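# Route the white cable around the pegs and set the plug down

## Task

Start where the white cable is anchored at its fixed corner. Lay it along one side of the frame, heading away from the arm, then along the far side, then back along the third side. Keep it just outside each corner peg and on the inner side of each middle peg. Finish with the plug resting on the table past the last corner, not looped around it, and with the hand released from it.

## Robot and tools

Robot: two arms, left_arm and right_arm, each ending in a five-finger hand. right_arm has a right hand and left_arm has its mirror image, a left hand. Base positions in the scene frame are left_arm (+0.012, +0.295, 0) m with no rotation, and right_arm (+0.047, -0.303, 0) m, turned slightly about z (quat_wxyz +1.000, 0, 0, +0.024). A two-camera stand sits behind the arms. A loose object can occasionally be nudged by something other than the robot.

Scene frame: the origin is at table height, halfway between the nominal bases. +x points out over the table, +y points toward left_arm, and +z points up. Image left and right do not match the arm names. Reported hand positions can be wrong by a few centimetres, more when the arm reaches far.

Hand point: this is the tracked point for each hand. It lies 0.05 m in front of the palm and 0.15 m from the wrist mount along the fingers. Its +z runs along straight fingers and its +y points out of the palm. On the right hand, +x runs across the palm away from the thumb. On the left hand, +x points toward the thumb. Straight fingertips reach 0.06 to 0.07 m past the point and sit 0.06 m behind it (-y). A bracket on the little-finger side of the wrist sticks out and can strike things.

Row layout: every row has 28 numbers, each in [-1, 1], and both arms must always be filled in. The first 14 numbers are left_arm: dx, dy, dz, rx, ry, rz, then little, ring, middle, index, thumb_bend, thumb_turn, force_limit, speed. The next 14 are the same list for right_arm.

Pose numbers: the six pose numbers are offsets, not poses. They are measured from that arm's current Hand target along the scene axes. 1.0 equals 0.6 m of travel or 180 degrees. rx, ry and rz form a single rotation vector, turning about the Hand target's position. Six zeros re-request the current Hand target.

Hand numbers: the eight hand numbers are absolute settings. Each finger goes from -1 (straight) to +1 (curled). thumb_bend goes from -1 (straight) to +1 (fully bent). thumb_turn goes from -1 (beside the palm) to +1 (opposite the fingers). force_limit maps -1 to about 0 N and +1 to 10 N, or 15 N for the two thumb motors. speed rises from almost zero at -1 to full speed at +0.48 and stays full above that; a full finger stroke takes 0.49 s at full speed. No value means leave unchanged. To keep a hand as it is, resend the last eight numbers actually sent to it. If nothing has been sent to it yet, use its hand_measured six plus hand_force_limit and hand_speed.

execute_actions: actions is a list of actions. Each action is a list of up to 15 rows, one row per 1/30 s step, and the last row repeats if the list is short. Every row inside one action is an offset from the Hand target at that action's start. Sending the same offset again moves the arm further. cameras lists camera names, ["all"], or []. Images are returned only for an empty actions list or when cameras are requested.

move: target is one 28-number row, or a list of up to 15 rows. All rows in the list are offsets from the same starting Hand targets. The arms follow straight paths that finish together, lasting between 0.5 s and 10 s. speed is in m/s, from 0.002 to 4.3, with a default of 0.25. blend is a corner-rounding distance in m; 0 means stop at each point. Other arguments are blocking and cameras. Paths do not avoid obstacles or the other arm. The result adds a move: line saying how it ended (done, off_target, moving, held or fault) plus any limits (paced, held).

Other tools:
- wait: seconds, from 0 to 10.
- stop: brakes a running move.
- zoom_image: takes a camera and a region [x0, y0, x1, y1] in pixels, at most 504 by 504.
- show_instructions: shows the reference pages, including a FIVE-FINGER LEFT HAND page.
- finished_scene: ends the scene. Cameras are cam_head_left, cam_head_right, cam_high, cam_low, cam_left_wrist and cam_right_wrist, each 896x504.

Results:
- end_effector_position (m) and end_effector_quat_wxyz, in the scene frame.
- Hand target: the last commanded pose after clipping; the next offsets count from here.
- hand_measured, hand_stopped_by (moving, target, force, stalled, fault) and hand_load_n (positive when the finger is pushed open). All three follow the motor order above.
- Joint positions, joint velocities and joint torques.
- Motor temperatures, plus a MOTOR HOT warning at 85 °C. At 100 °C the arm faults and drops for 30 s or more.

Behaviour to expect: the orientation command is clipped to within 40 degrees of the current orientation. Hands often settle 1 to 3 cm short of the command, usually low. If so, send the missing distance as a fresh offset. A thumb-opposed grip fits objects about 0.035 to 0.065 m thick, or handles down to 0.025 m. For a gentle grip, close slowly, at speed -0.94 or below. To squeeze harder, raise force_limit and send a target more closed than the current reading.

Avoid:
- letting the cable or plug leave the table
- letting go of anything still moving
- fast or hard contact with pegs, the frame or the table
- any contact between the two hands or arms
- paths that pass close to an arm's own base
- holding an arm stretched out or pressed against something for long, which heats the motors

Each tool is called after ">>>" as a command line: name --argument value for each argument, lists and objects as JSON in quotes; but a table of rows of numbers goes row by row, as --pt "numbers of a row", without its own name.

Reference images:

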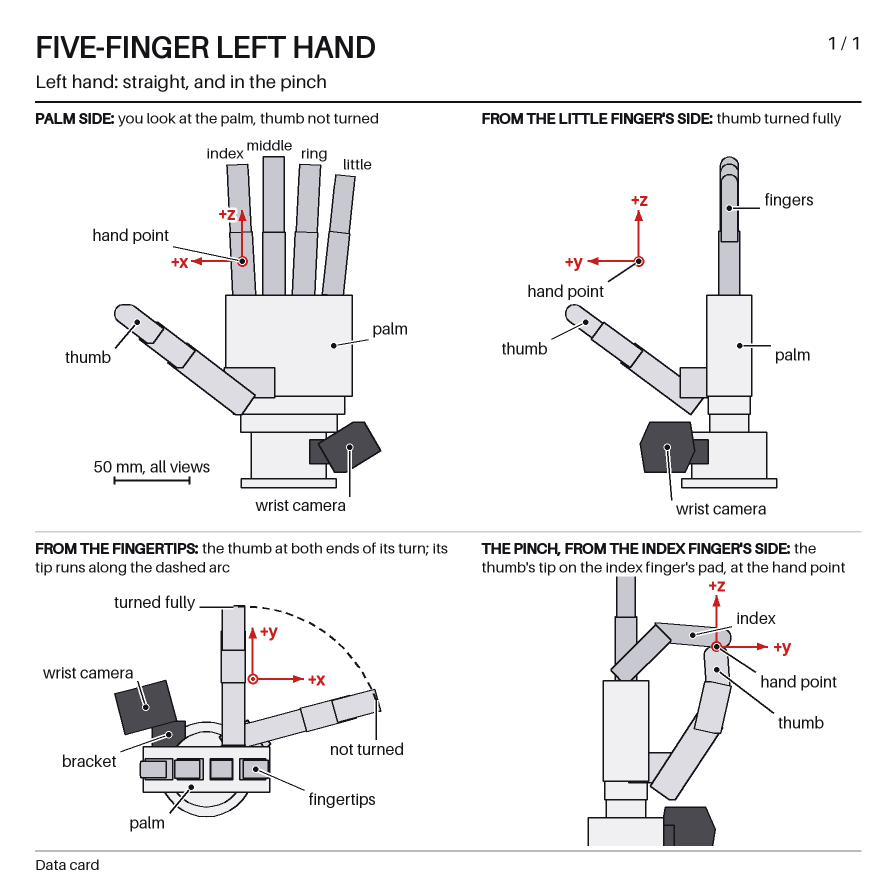

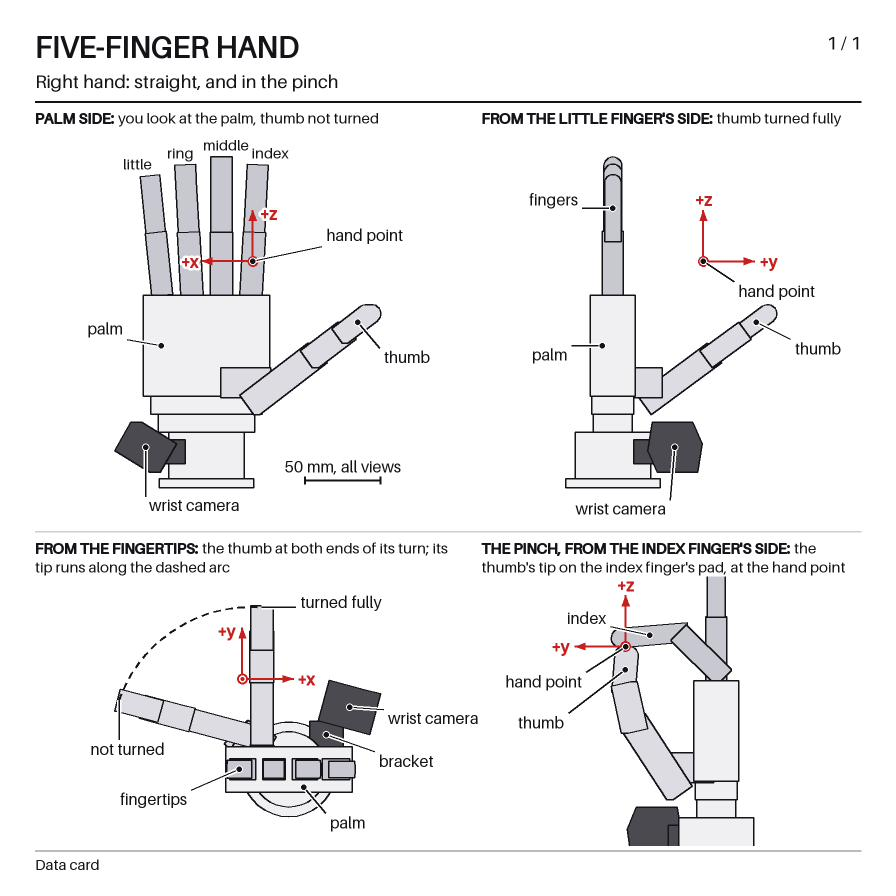

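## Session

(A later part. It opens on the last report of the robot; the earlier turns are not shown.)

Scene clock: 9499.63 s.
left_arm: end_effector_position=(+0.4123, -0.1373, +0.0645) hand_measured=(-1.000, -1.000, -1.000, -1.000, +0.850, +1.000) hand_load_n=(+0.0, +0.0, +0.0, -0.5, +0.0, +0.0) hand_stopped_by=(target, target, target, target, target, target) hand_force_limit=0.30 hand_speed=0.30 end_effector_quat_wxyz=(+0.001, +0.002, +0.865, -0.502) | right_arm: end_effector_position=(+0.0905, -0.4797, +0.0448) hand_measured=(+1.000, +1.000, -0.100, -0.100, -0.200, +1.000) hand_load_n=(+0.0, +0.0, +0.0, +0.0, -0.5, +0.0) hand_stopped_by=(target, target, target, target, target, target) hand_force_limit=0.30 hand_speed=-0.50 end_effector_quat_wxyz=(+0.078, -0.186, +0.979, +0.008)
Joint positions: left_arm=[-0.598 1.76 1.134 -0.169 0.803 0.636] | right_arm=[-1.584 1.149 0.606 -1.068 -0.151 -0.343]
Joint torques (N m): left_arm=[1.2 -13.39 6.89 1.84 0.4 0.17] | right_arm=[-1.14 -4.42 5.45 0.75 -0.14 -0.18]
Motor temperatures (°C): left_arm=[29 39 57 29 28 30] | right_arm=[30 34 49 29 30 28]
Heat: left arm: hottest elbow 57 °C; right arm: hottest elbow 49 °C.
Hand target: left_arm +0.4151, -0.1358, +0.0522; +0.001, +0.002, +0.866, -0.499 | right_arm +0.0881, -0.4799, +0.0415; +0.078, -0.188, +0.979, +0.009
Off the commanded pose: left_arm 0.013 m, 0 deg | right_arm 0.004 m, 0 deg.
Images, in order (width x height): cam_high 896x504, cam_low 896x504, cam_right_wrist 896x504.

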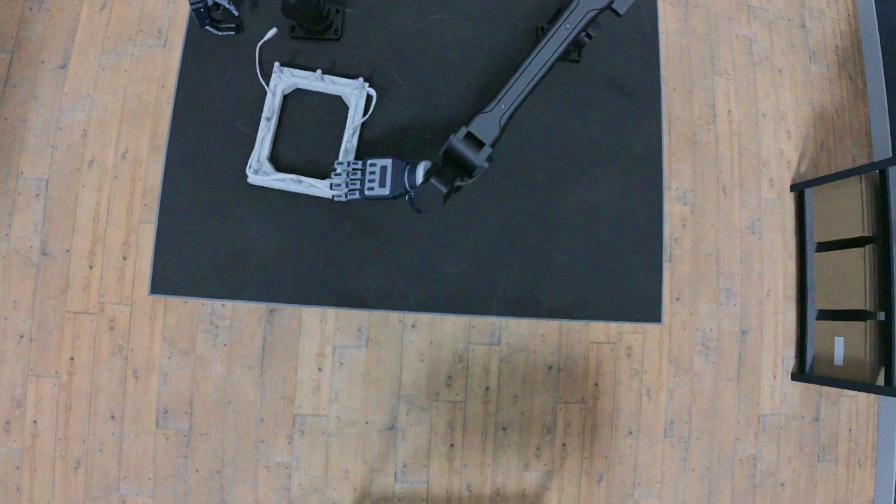

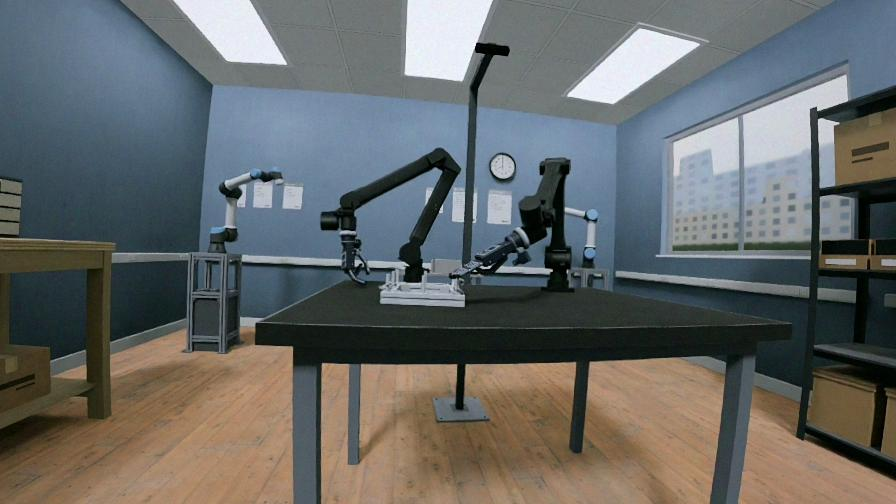

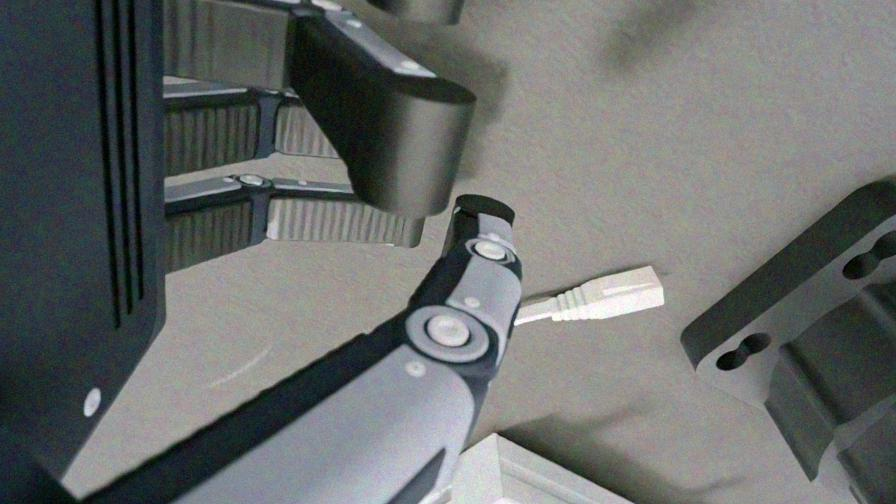

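>>> move --pt "0 0 0 0 0 0 -1 -1 -1 -1 0.85 1 0.3 0.3 0 0 0.18 0 0 0 1 1 -0.1 -0.1 -0.2 1 0.3 -0.5" --speed 0.15 --cameras '["cam_right_wrist"]'

>>> move --pt "0 0 0 0 0 0 -1 -1 -1 -1 0.85 1 0.3 0.3 0.165 0.1 0 0 0 0 1 1 -1 -1 -0.2 1 0.3 0.2" --speed 0.15 --cameras '["cam_high","cam_right_wrist","cam_head_left"]'

>>> zoom_image --camera "cam_high" --region '[180, 0, 380, 200]'

Scene clock: 9592.00 s.
left_arm: end_effector_position=(+0.4123, -0.1373, +0.0645) hand_measured=(-1.000, -1.000, -1.000, -1.000, +0.850, +1.000) hand_load_n=(+0.0, +0.0, +0.0, +0.0, +0.0, +0.0) hand_stopped_by=(target, target, target, target, target, target) hand_force_limit=0.30 hand_speed=0.30 end_effector_quat_wxyz=(+0.001, +0.002, +0.865, -0.502) | right_arm: end_effector_position=(+0.0901, -0.4684, +0.1370) hand_measured=(+1.000, +1.000, -0.100, -0.100, -0.200, +1.000) hand_load_n=(+0.0, +0.0, +0.0, +0.0, +0.0, +0.0) hand_stopped_by=(target, target, target, target, target, target) hand_force_limit=0.30 hand_speed=-0.50 end_effector_quat_wxyz=(+0.080, -0.185, +0.979, +0.025)
Joint positions: left_arm=[-0.598 1.76 1.134 -0.169 0.803 0.636] | right_arm=[-1.584 1.026 0.778 -1.398 -0.151 -0.343]
Joint torques (N m): left_arm=[1.2 -13.39 6.89 1.84 0.4 0.17] | right_arm=[-0.79 -5.66 9.2 -0.4 -0.17 -0.16]
Motor temperatures (°C): left_arm=[29 39 56 29 28 30] | right_arm=[30 33 47 29 30 28]
Heat: left arm: hottest elbow 56 °C; right arm: hottest elbow 47 °C.
Hand target: left_arm +0.4151, -0.1358, +0.0522; +0.001, +0.002, +0.866, -0.499 | right_arm +0.0881, -0.4799, +0.1495; +0.078, -0.188, +0.979, +0.009
Off the commanded pose: left_arm 0.013 m, 0 deg | right_arm 0.017 m, 2 deg.
move: off_target (left_arm, right_arm)
Images, in order (width x height): cam_right_wrist 896x504.

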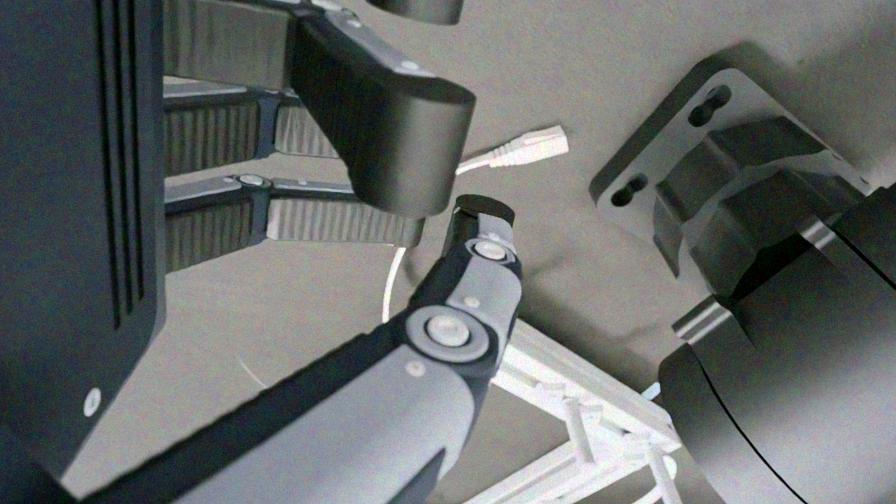

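Scene clock: 9593.80 s.
left_arm: end_effector_position=(+0.4123, -0.1373, +0.0645) hand_measured=(-1.000, -1.000, -1.000, -1.000, +0.850, +1.000) hand_load_n=(+0.0, +0.0, +0.0, +0.0, +0.0, +0.0) hand_stopped_by=(target, target, target, target, target, target) hand_force_limit=0.30 hand_speed=0.30 end_effector_quat_wxyz=(+0.001, +0.002, +0.865, -0.502) | right_arm: end_effector_position=(+0.1847, -0.4191, +0.1504) hand_measured=(+1.000, +1.000, -1.000, -1.000, -0.200, +1.000) hand_load_n=(+0.0, +0.0, +0.0, +0.0, +0.0, +0.0) hand_stopped_by=(target, target, target, target, target, target) hand_force_limit=0.30 hand_speed=0.20 end_effector_quat_wxyz=(+0.078, -0.189, +0.979, +0.014)
Joint positions: left_arm=[-0.598 1.76 1.134 -0.169 0.803 0.636] | right_arm=[-1.128 0.906 0.751 -1.396 -0.157 0.112]
Joint torques (N m): left_arm=[1.2 -13.39 6.87 1.84 0.4 0.17] | right_arm=[-0.32 -3.72 6.52 0.59 -0.1 0.13]
Motor temperatures (°C): left_arm=[29 39 56 29 28 30] | right_arm=[30 33 47 29 30 28]
Heat: left arm: hottest elbow 56 °C; right arm: hottest elbow 47 °C.
Hand target: left_arm +0.4151, -0.1358, +0.0522; +0.001, +0.002, +0.866, -0.499 | right_arm +0.1871, -0.4199, +0.1495; +0.078, -0.188, +0.979, +0.009
Off the commanded pose: left_arm 0.013 m, 0 deg | right_arm 0.003 m, 1 deg.
move: off_target (left_arm)
Images, in order (width x height): cam_head_left 896x504, cam_high 896x504, cam_right_wrist 896x504.

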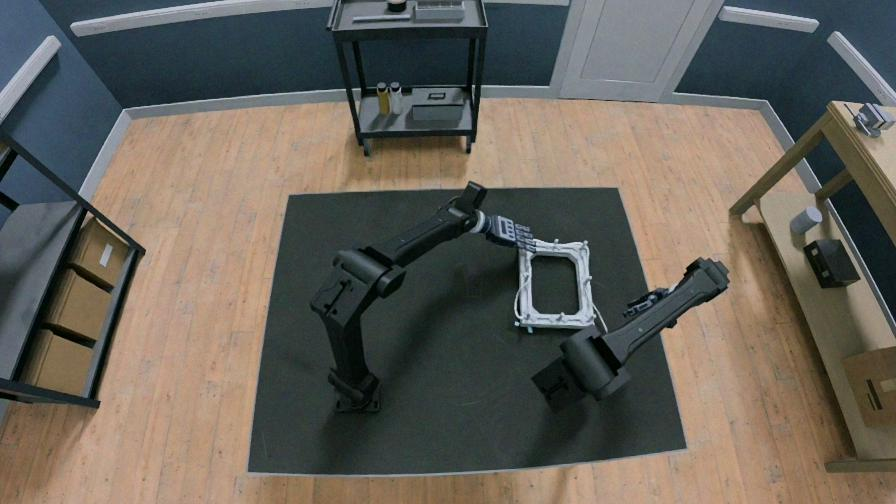

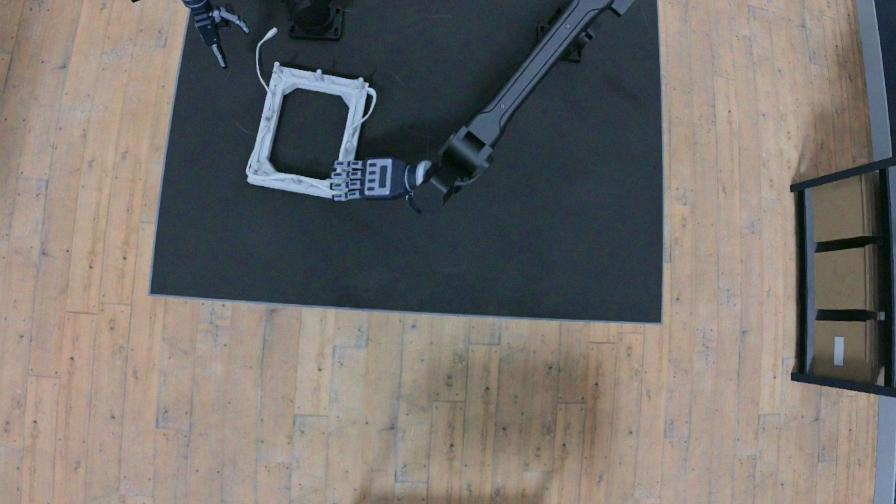

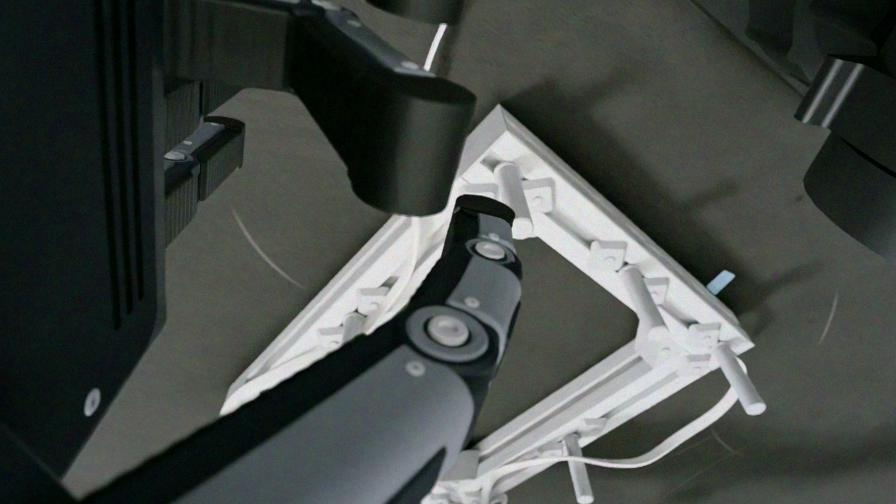

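Scaled by 2.520 from the camera's 896x504 image, which has a finer 1280x720 frame.

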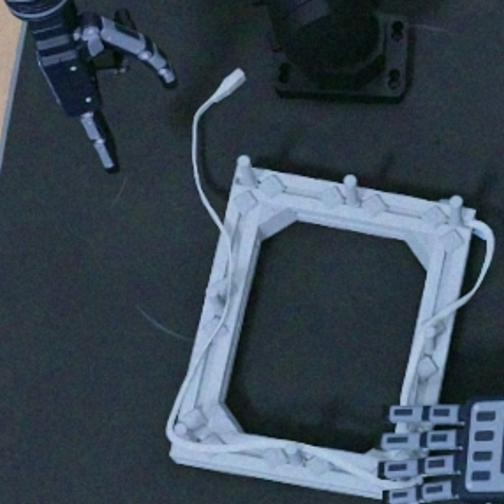

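>>> move --pt "0 0 0 0 0 0 -1 -1 -1 -1 0.85 1 0.3 0.3 0 0 -0.108 0 0 0 1 1 -1 -1 -0.2 1 0.3 0.2" --pt "0 0 0 0 0 0 -1 -1 -1 -1 0.85 1 0.3 0.3 0 0.06 -0.108 0 0 0 1 1 -1 -1 -0.2 1 0.3 0.2" --speed 0.08 --cameras '["cam_high","cam_right_wrist","cam_low"]'

>>> zoom_image --camera "cam_high" --region '[220, 0, 320, 100]'

>>> zoom_image --camera "cam_low" --region '[330, 225, 430, 305]'

Scene clock: 9605.30 s.
left_arm: end_effector_position=(+0.4123, -0.1373, +0.0645) hand_measured=(-1.000, -1.000, -1.000, -1.000, +0.850, +1.000) hand_load_n=(+0.0, +0.0, +0.0, +0.0, +0.0, +0.0) hand_stopped_by=(target, target, target, target, target, target) hand_force_limit=0.30 hand_speed=0.30 end_effector_quat_wxyz=(+0.001, +0.002, +0.865, -0.502) | right_arm: end_effector_position=(+0.1881, -0.3882, +0.0851) hand_measured=(+1.000, +1.000, -1.000, -1.000, -0.200, +1.000) hand_load_n=(+0.0, +0.0, +0.0, +0.5, +0.0, +0.0) hand_stopped_by=(target, target, target, target, target, target) hand_force_limit=0.30 hand_speed=0.20 end_effector_quat_wxyz=(+0.081, -0.190, +0.979, +0.005)
Joint positions: left_arm=[-0.598 1.76 1.134 -0.169 0.803 0.636] | right_arm=[-1.037 0.851 0.55 -1.217 -0.154 0.204]
Joint torques (N m): left_arm=[1.2 -13.33 6.89 1.84 0.4 0.17] | right_arm=[0.62 -2.32 6.23 -0.16 -0.09 0.09]
Motor temperatures (°C): left_arm=[29 39 56 29 28 30] | right_arm=[30 33 47 29 30 28]
Heat: left arm: hottest elbow 56 °C; right arm: hottest elbow 47 °C.
Hand target: left_arm +0.4151, -0.1358, +0.0522; +0.001, +0.002, +0.866, -0.499 | right_arm +0.1871, -0.3839, +0.0847; +0.078, -0.188, +0.979, +0.009
Off the commanded pose: left_arm 0.013 m, 0 deg | right_arm 0.004 m, 1 deg.
move: off_target (left_arm)
Images, in order (width x height): cam_high 896x504, cam_low 896x504, cam_right_wrist 896x504.

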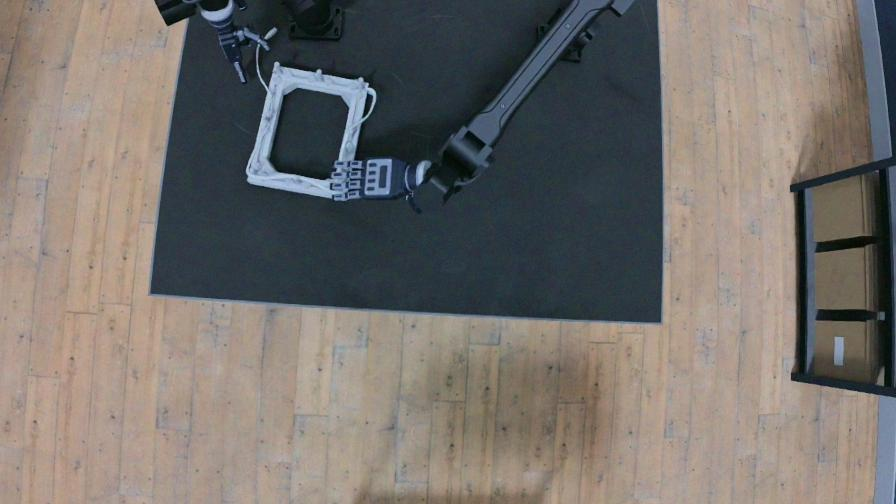

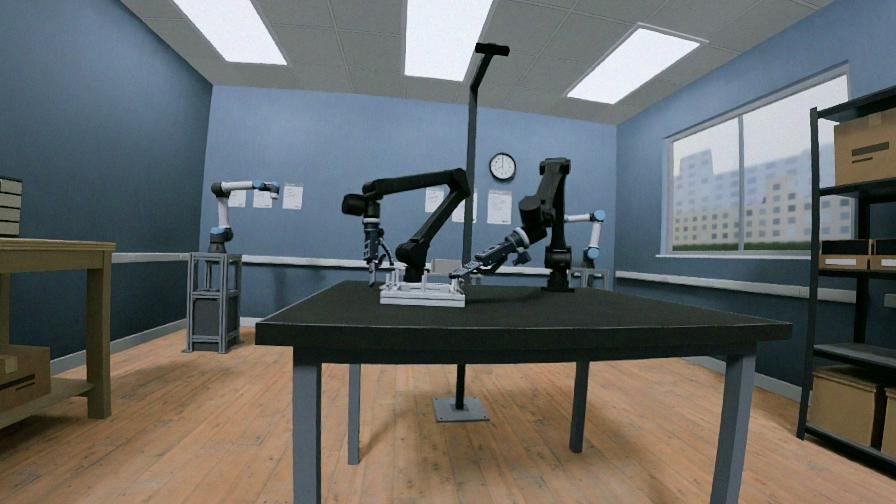

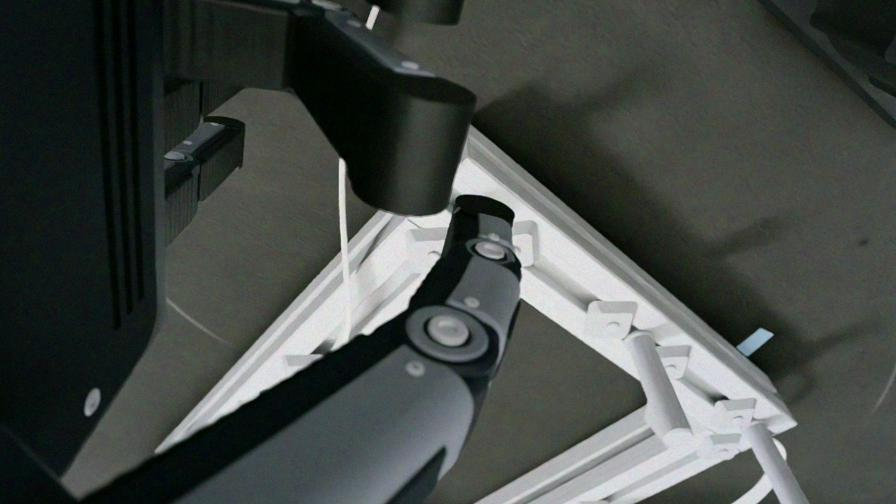

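Scaled by 5.040 from the camera's 896x504 image, which has a finer 1280x720 frame.

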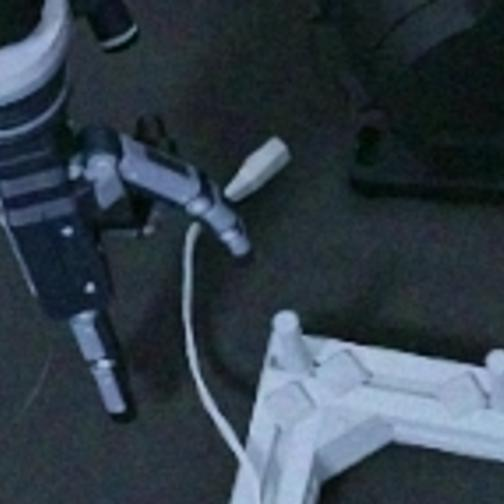

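Scaled by 5.040 from the camera's 896x504 image, which has a finer 1280x720 frame.

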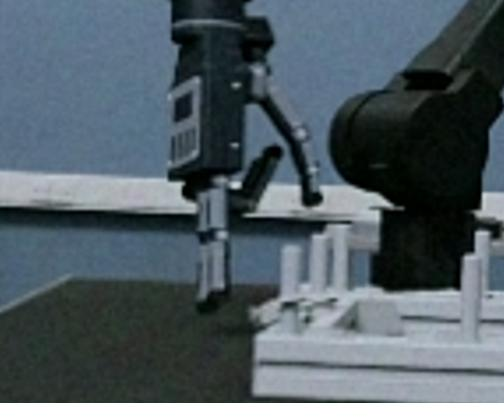

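>>> move --pt "0 0 0 0 0 0 -1 -1 -1 -1 0.85 1 0.3 0.3 0 -0.03 0.11 0 0 0 1 1 -1 -1 -0.2 1 0.3 0.2" --pt "0 0 0 0 0 0 -1 -1 -1 -1 0.85 1 0.3 0.3 0.025 -0.03 0.11 0 0 -0.333 1 1 -1 -1 -0.2 1 0.3 0.2" --pt "0 0 0 0 0 0 -1 -1 -1 -1 0.85 1 0.3 0.3 0.025 -0.03 0.0 0 0 -0.333 1 1 -1 -1 -0.2 1 0.3 0.2" --speed 0.15 --blend '[0.01,0,0]' --cameras '["cam_high","cam_right_wrist","cam_low"]'

>>> zoom_image --camera "cam_high" --region '[220, 0, 320, 100]'

Scene clock: 9650.40 s.
left_arm: end_effector_position=(+0.4123, -0.1373, +0.0645) hand_measured=(-1.000, -1.000, -1.000, -1.000, +0.850, +1.000) hand_load_n=(+0.0, +0.0, +0.0, +0.0, +0.0, +0.0) hand_stopped_by=(target, target, target, target, target, target) hand_force_limit=0.30 hand_speed=0.30 end_effector_quat_wxyz=(+0.001, +0.002, +0.865, -0.502) | right_arm: end_effector_position=(+0.2004, -0.4010, +0.0871) hand_measured=(+1.000, +1.000, -1.000, -1.000, -0.200, +1.000) hand_load_n=(+0.0, +0.0, +0.0, +0.0, +0.0, +0.0) hand_stopped_by=(target, target, target, target, target, target) hand_force_limit=0.30 hand_speed=0.20 end_effector_quat_wxyz=(+0.072, +0.325, +0.942, -0.031)
Joint positions: left_arm=[-0.598 1.76 1.134 -0.169 0.803 0.636] | right_arm=[-1.034 0.558 0.451 -1.312 -0.039 1.252]
Joint torques (N m): left_arm=[1.2 -13.39 6.89 1.85 0.4 0.17] | right_arm=[0.09 1.9 6.84 1.29 -0.01 0.06]
Motor temperatures (°C): left_arm=[29 39 56 29 29 30] | right_arm=[30 33 47 28 30 28]
Heat: left arm: hottest elbow 56 °C; right arm: hottest elbow 47 °C.
Hand target: left_arm +0.4151, -0.1358, +0.0522; +0.001, +0.002, +0.866, -0.499 | right_arm +0.2021, -0.4018, +0.0847; +0.072, +0.327, +0.942, -0.031
Off the commanded pose: left_arm 0.013 m, 0 deg | right_arm 0.003 m, 0 deg.
move: off_target (left_arm)
Images, in order (width x height): cam_high 896x504, cam_low 896x504, cam_right_wrist 896x504.

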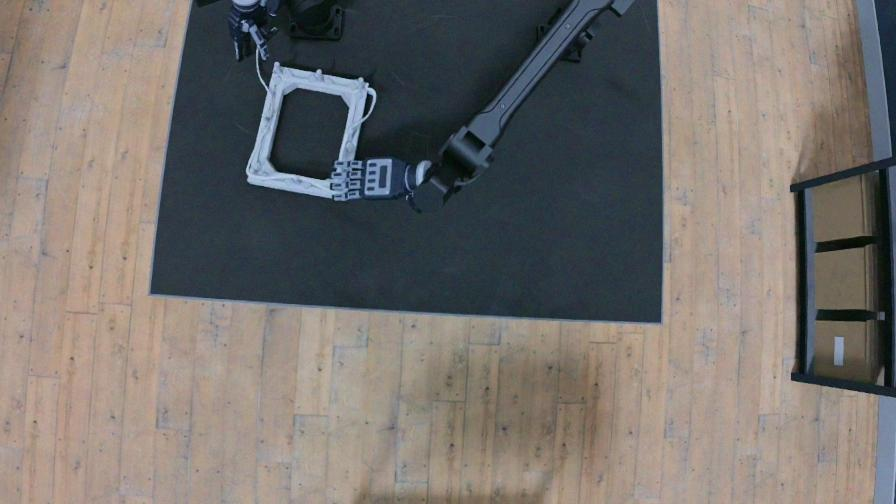

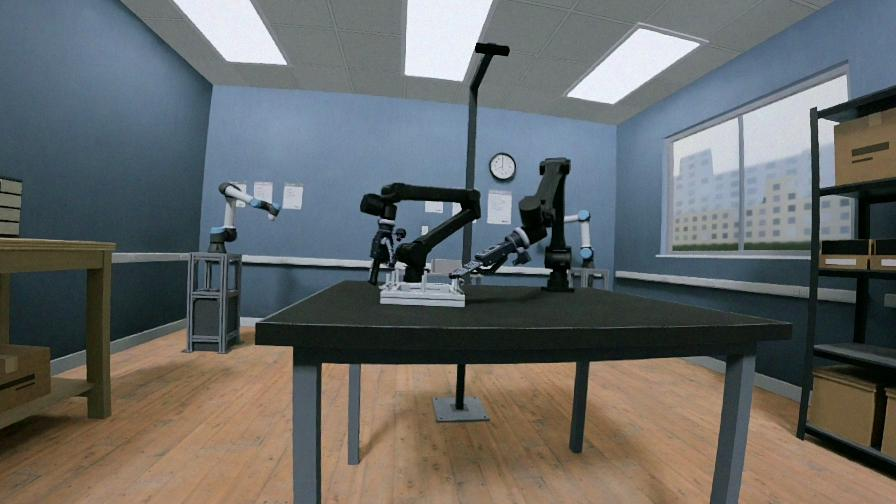

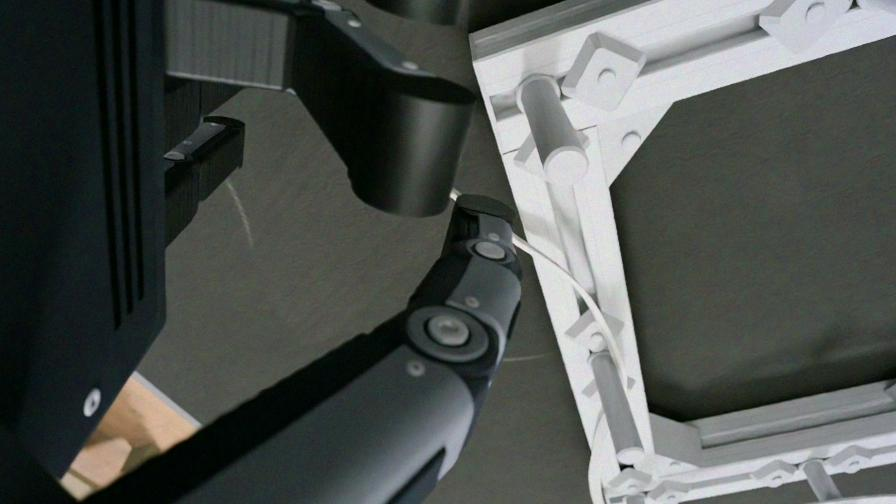

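Scaled by 5.040 from the camera's 896x504 image, which has a finer 1280x720 frame.

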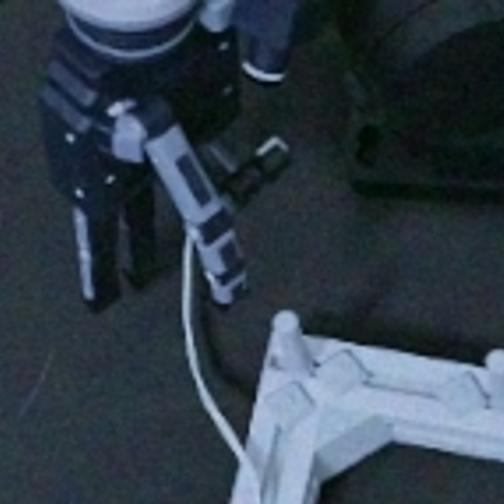

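>>> wait --seconds 0 --cameras '["cam_high","cam_low","cam_head_left"]'

>>> zoom_image --camera "cam_high" --region '[200, 0, 360, 160]'

Scene clock: 9684.07 s.
left_arm: end_effector_position=(+0.4123, -0.1373, +0.0645) hand_measured=(-1.000, -1.000, -1.000, -1.000, +0.850, +1.000) hand_load_n=(+0.0, +0.0, +0.0, +0.0, +0.0, +0.0) hand_stopped_by=(target, target, target, target, target, target) hand_force_limit=0.30 hand_speed=0.30 end_effector_quat_wxyz=(+0.001, +0.002, +0.865, -0.502) | right_arm: end_effector_position=(+0.2004, -0.4010, +0.0871) hand_measured=(+1.000, +1.000, -1.000, -1.000, -0.200, +1.000) hand_load_n=(+0.0, +0.0, +0.0, +0.0, +0.0, +0.0) hand_stopped_by=(target, target, target, target, target, target) hand_force_limit=0.30 hand_speed=0.20 end_effector_quat_wxyz=(+0.072, +0.325, +0.942, -0.031)
Joint positions: left_arm=[-0.598 1.76 1.134 -0.169 0.803 0.636] | right_arm=[-1.034 0.558 0.451 -1.312 -0.039 1.253]
Joint torques (N m): left_arm=[1.2 -13.39 6.89 1.84 0.4 0.17] | right_arm=[0.32 1.49 6.76 1.11 -0.01 0.03]
Motor temperatures (°C): left_arm=[29 39 56 29 29 30] | right_arm=[30 33 47 29 30 28]
Heat: left arm: hottest elbow 56 °C; right arm: hottest elbow 47 °C.
Hand target: left_arm +0.4151, -0.1358, +0.0522; +0.001, +0.002, +0.866, -0.499 | right_arm +0.2021, -0.4018, +0.0847; +0.072, +0.327, +0.942, -0.031
Off the commanded pose: left_arm 0.013 m, 0 deg | right_arm 0.003 m, 0 deg.
Images, in order (width x height): cam_head_left 896x504, cam_high 896x504, cam_low 896x504.

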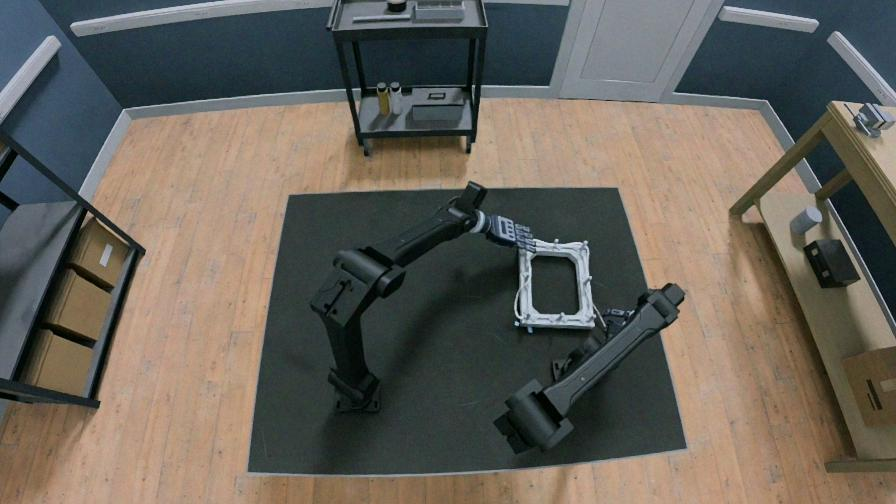

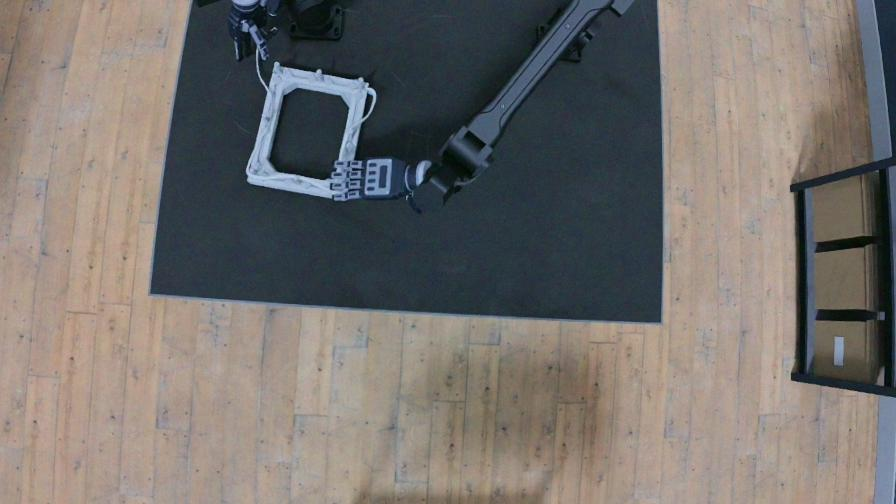

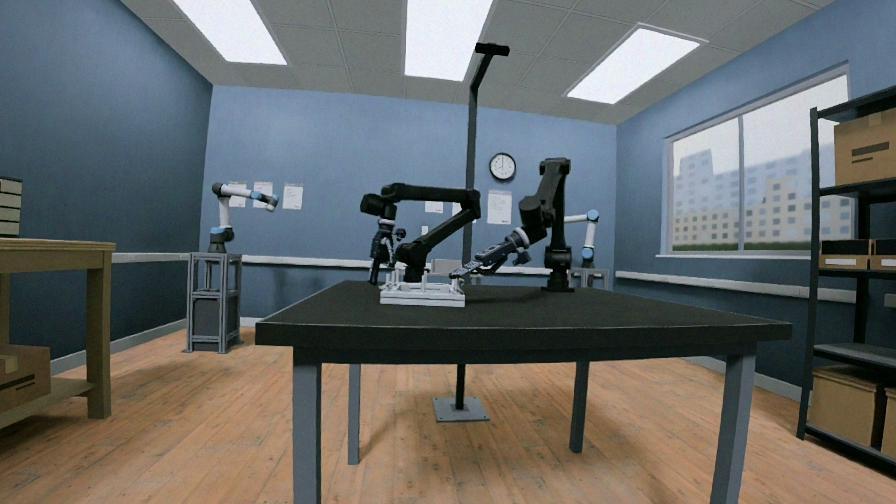

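Scaled by 3.150 from the camera's 896x504 image, which has a finer 1280x720 frame.

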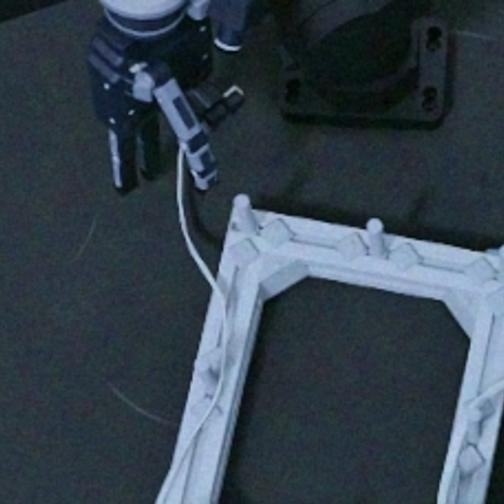

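>>> move --target '[0,0,0,0,0,0,-1,-1,-1,-1,0.85,1,0.3,0.3,0,0.05,0,0,0,0,1,1,-1,-1,-0.2,1,0.3,0.2]' --speed 0.04 --cameras '["cam_high","cam_right_wrist"]'

>>> zoom_image --camera "cam_high" --region '[220, 0, 320, 100]'

Scene clock: 9737.77 s.
left_arm: end_effector_position=(+0.4123, -0.1373, +0.0645) hand_measured=(-1.000, -1.000, -1.000, -1.000, +0.850, +1.000) hand_load_n=(+0.0, +0.0, +0.0, +0.0, +0.0, +0.0) hand_stopped_by=(target, target, target, target, target, target) hand_force_limit=0.30 hand_speed=0.30 end_effector_quat_wxyz=(+0.001, +0.002, +0.865, -0.502) | right_arm: end_effector_position=(+0.2036, -0.3747, +0.0859) hand_measured=(+1.000, +1.000, -1.000, -1.000, -0.200, +1.000) hand_load_n=(+0.0, +0.0, +0.0, +0.0, +0.0, +0.0) hand_stopped_by=(target, target, target, target, target, target) hand_force_limit=0.30 hand_speed=0.20 end_effector_quat_wxyz=(+0.075, +0.325, +0.942, -0.032)
Joint positions: left_arm=[-0.598 1.76 1.134 -0.169 0.803 0.636] | right_arm=[-0.875 0.466 0.426 -1.369 -0.014 1.409]
Joint torques (N m): left_arm=[1.2 -13.33 6.89 1.84 0.4 0.17] | right_arm=[0.67 1.08 6.89 0.18 -0.06 -0.04]
Motor temperatures (°C): left_arm=[29 39 56 29 29 30] | right_arm=[30 33 46 29 30 28]
Heat: left arm: hottest elbow 56 °C; right arm: hottest elbow 46 °C.
Hand target: left_arm +0.4151, -0.1358, +0.0522; +0.001, +0.002, +0.866, -0.499 | right_arm +0.2021, -0.3719, +0.0846; +0.072, +0.327, +0.942, -0.031
Off the commanded pose: left_arm 0.013 m, 0 deg | right_arm 0.004 m, 0 deg.
move: off_target (left_arm)
Images, in order (width x height): cam_high 896x504, cam_right_wrist 896x504.

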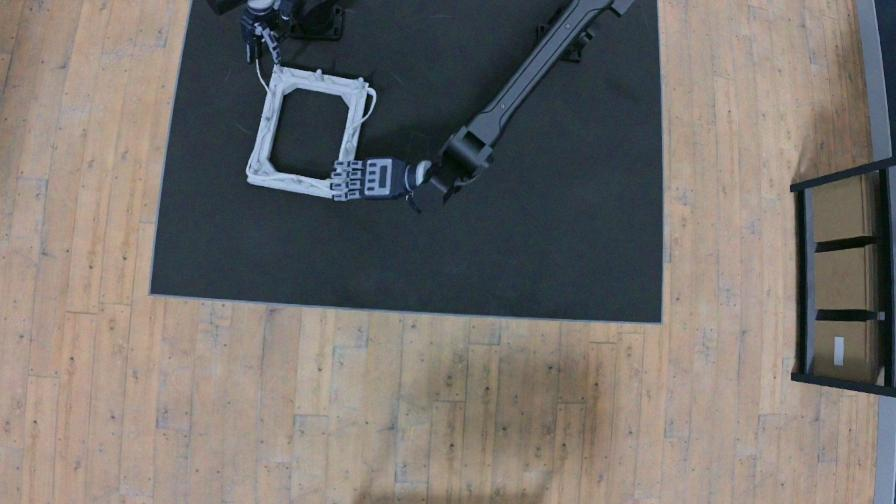

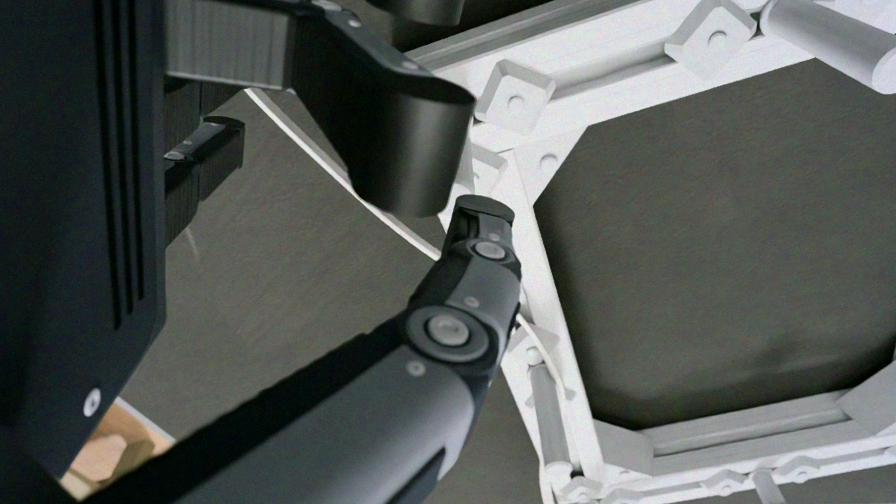

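Scaled by 5.040 from the camera's 896x504 image, which has a finer 1280x720 frame.

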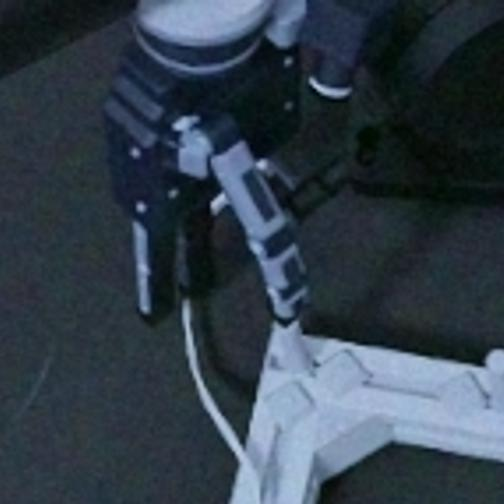

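>>> move --target '[0,0,0,0,0,0,-1,-1,-1,-1,0.85,1,0.3,0.3,0,0.03,0,0,0,0,1,1,-1,-1,-0.2,1,0.3,0.2]' --speed 0.04 --cameras '["cam_high","cam_right_wrist"]'

>>> zoom_image --camera "cam_high" --region '[220, 0, 320, 100]'

Scene clock: 9748.20 s.
left_arm: end_effector_position=(+0.4123, -0.1373, +0.0645) hand_measured=(-1.000, -1.000, -1.000, -1.000, +0.850, +1.000) hand_load_n=(+0.0, +0.0, +0.0, +0.0, +0.0, +0.0) hand_stopped_by=(target, target, target, target, target, target) hand_force_limit=0.30 hand_speed=0.30 end_effector_quat_wxyz=(+0.001, +0.002, +0.865, -0.502) | right_arm: end_effector_position=(+0.2040, -0.3563, +0.0860) hand_measured=(+1.000, +1.000, -1.000, -1.000, -0.200, +1.000) hand_load_n=(+0.0, +0.0, +0.0, +0.0, +0.0, +0.0) hand_stopped_by=(target, target, target, target, target, target) hand_force_limit=0.30 hand_speed=0.20 end_effector_quat_wxyz=(+0.075, +0.325, +0.942, -0.032)
Joint positions: left_arm=[-0.598 1.76 1.134 -0.169 0.803 0.636] | right_arm=[-0.742 0.409 0.417 -1.417 0.006 1.541]
Joint torques (N m): left_arm=[1.2 -13.39 6.89 1.85 0.4 0.17] | right_arm=[0.21 1.79 6.9 0.02 0.08 0.04]
Motor temperatures (°C): left_arm=[29 39 56 29 29 30] | right_arm=[30 33 47 29 30 28]
Heat: left arm: hottest elbow 56 °C; right arm: hottest elbow 47 °C.
Hand target: left_arm +0.4151, -0.1358, +0.0522; +0.001, +0.002, +0.866, -0.499 | right_arm +0.2021, -0.3539, +0.0847; +0.072, +0.327, +0.942, -0.031
Off the commanded pose: left_arm 0.013 m, 0 deg | right_arm 0.003 m, 0 deg.
move: off_target (left_arm)
Images, in order (width x height): cam_high 896x504, cam_right_wrist 896x504.

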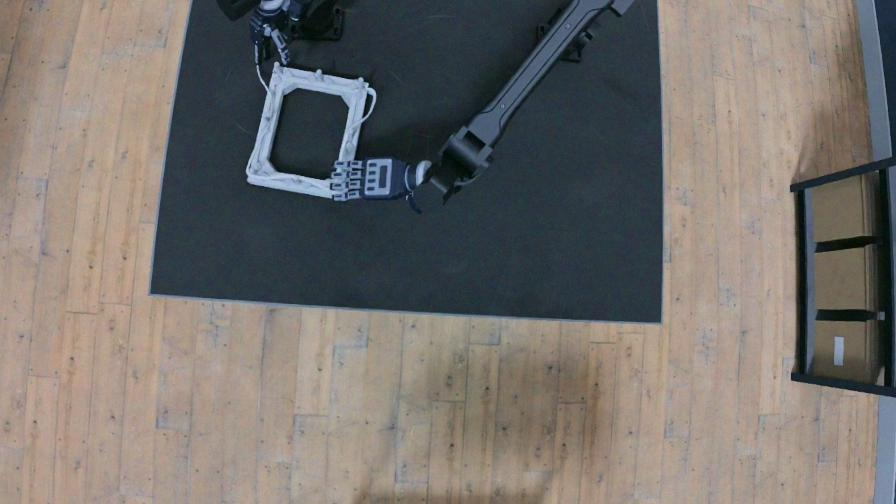

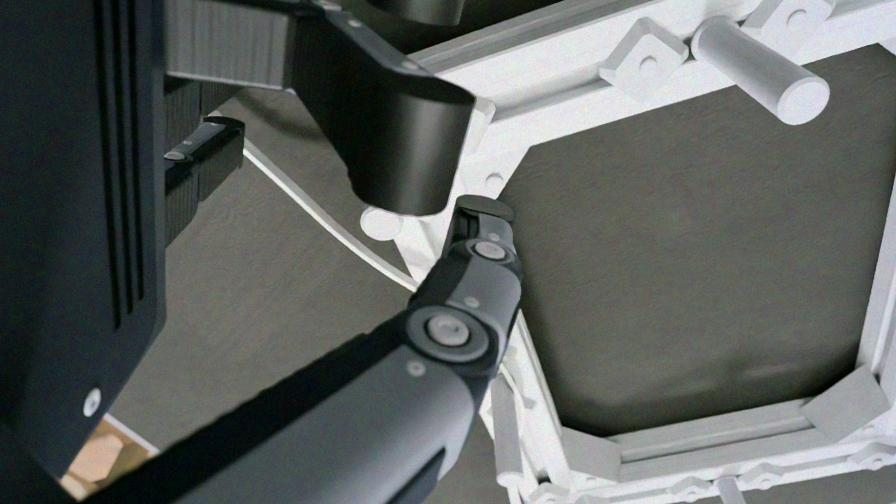

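Scaled by 5.040 from the camera's 896x504 image, which has a finer 1280x720 frame.

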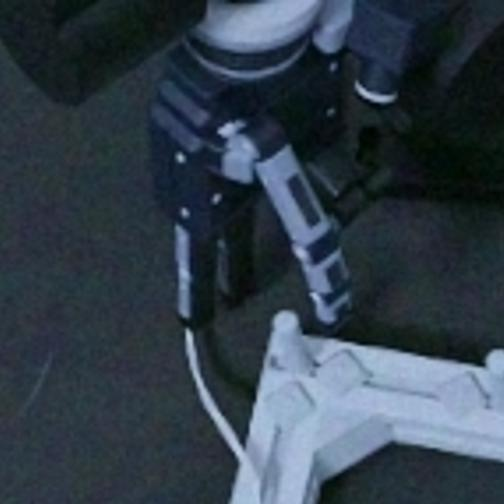

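>>> zoom_image --camera "cam_right_wrist" --region '[130, 80, 530, 330]'

>>> zoom_image --camera "cam_high" --region '[240, 40, 290, 90]'

Scaled by 1.260 from the camera's 896x504 image, which has a finer 1280x720 frame.

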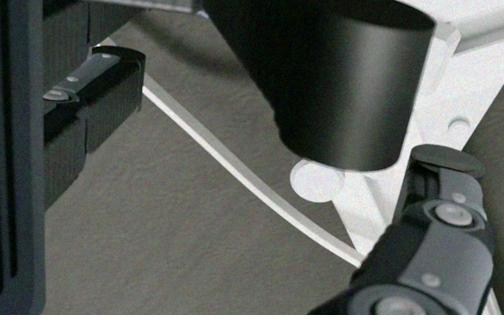

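Scaled by 10.080 from the camera's 896x504 image, which has a finer 1280x720 frame.

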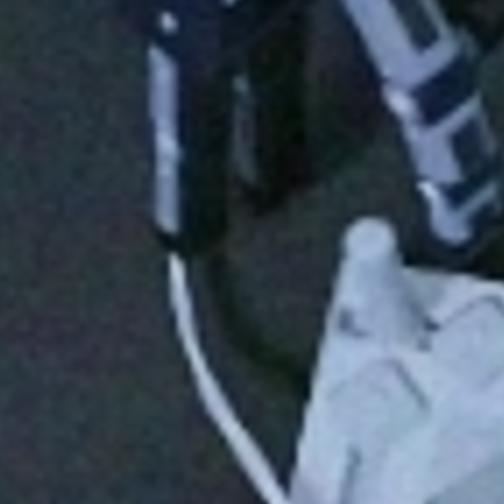

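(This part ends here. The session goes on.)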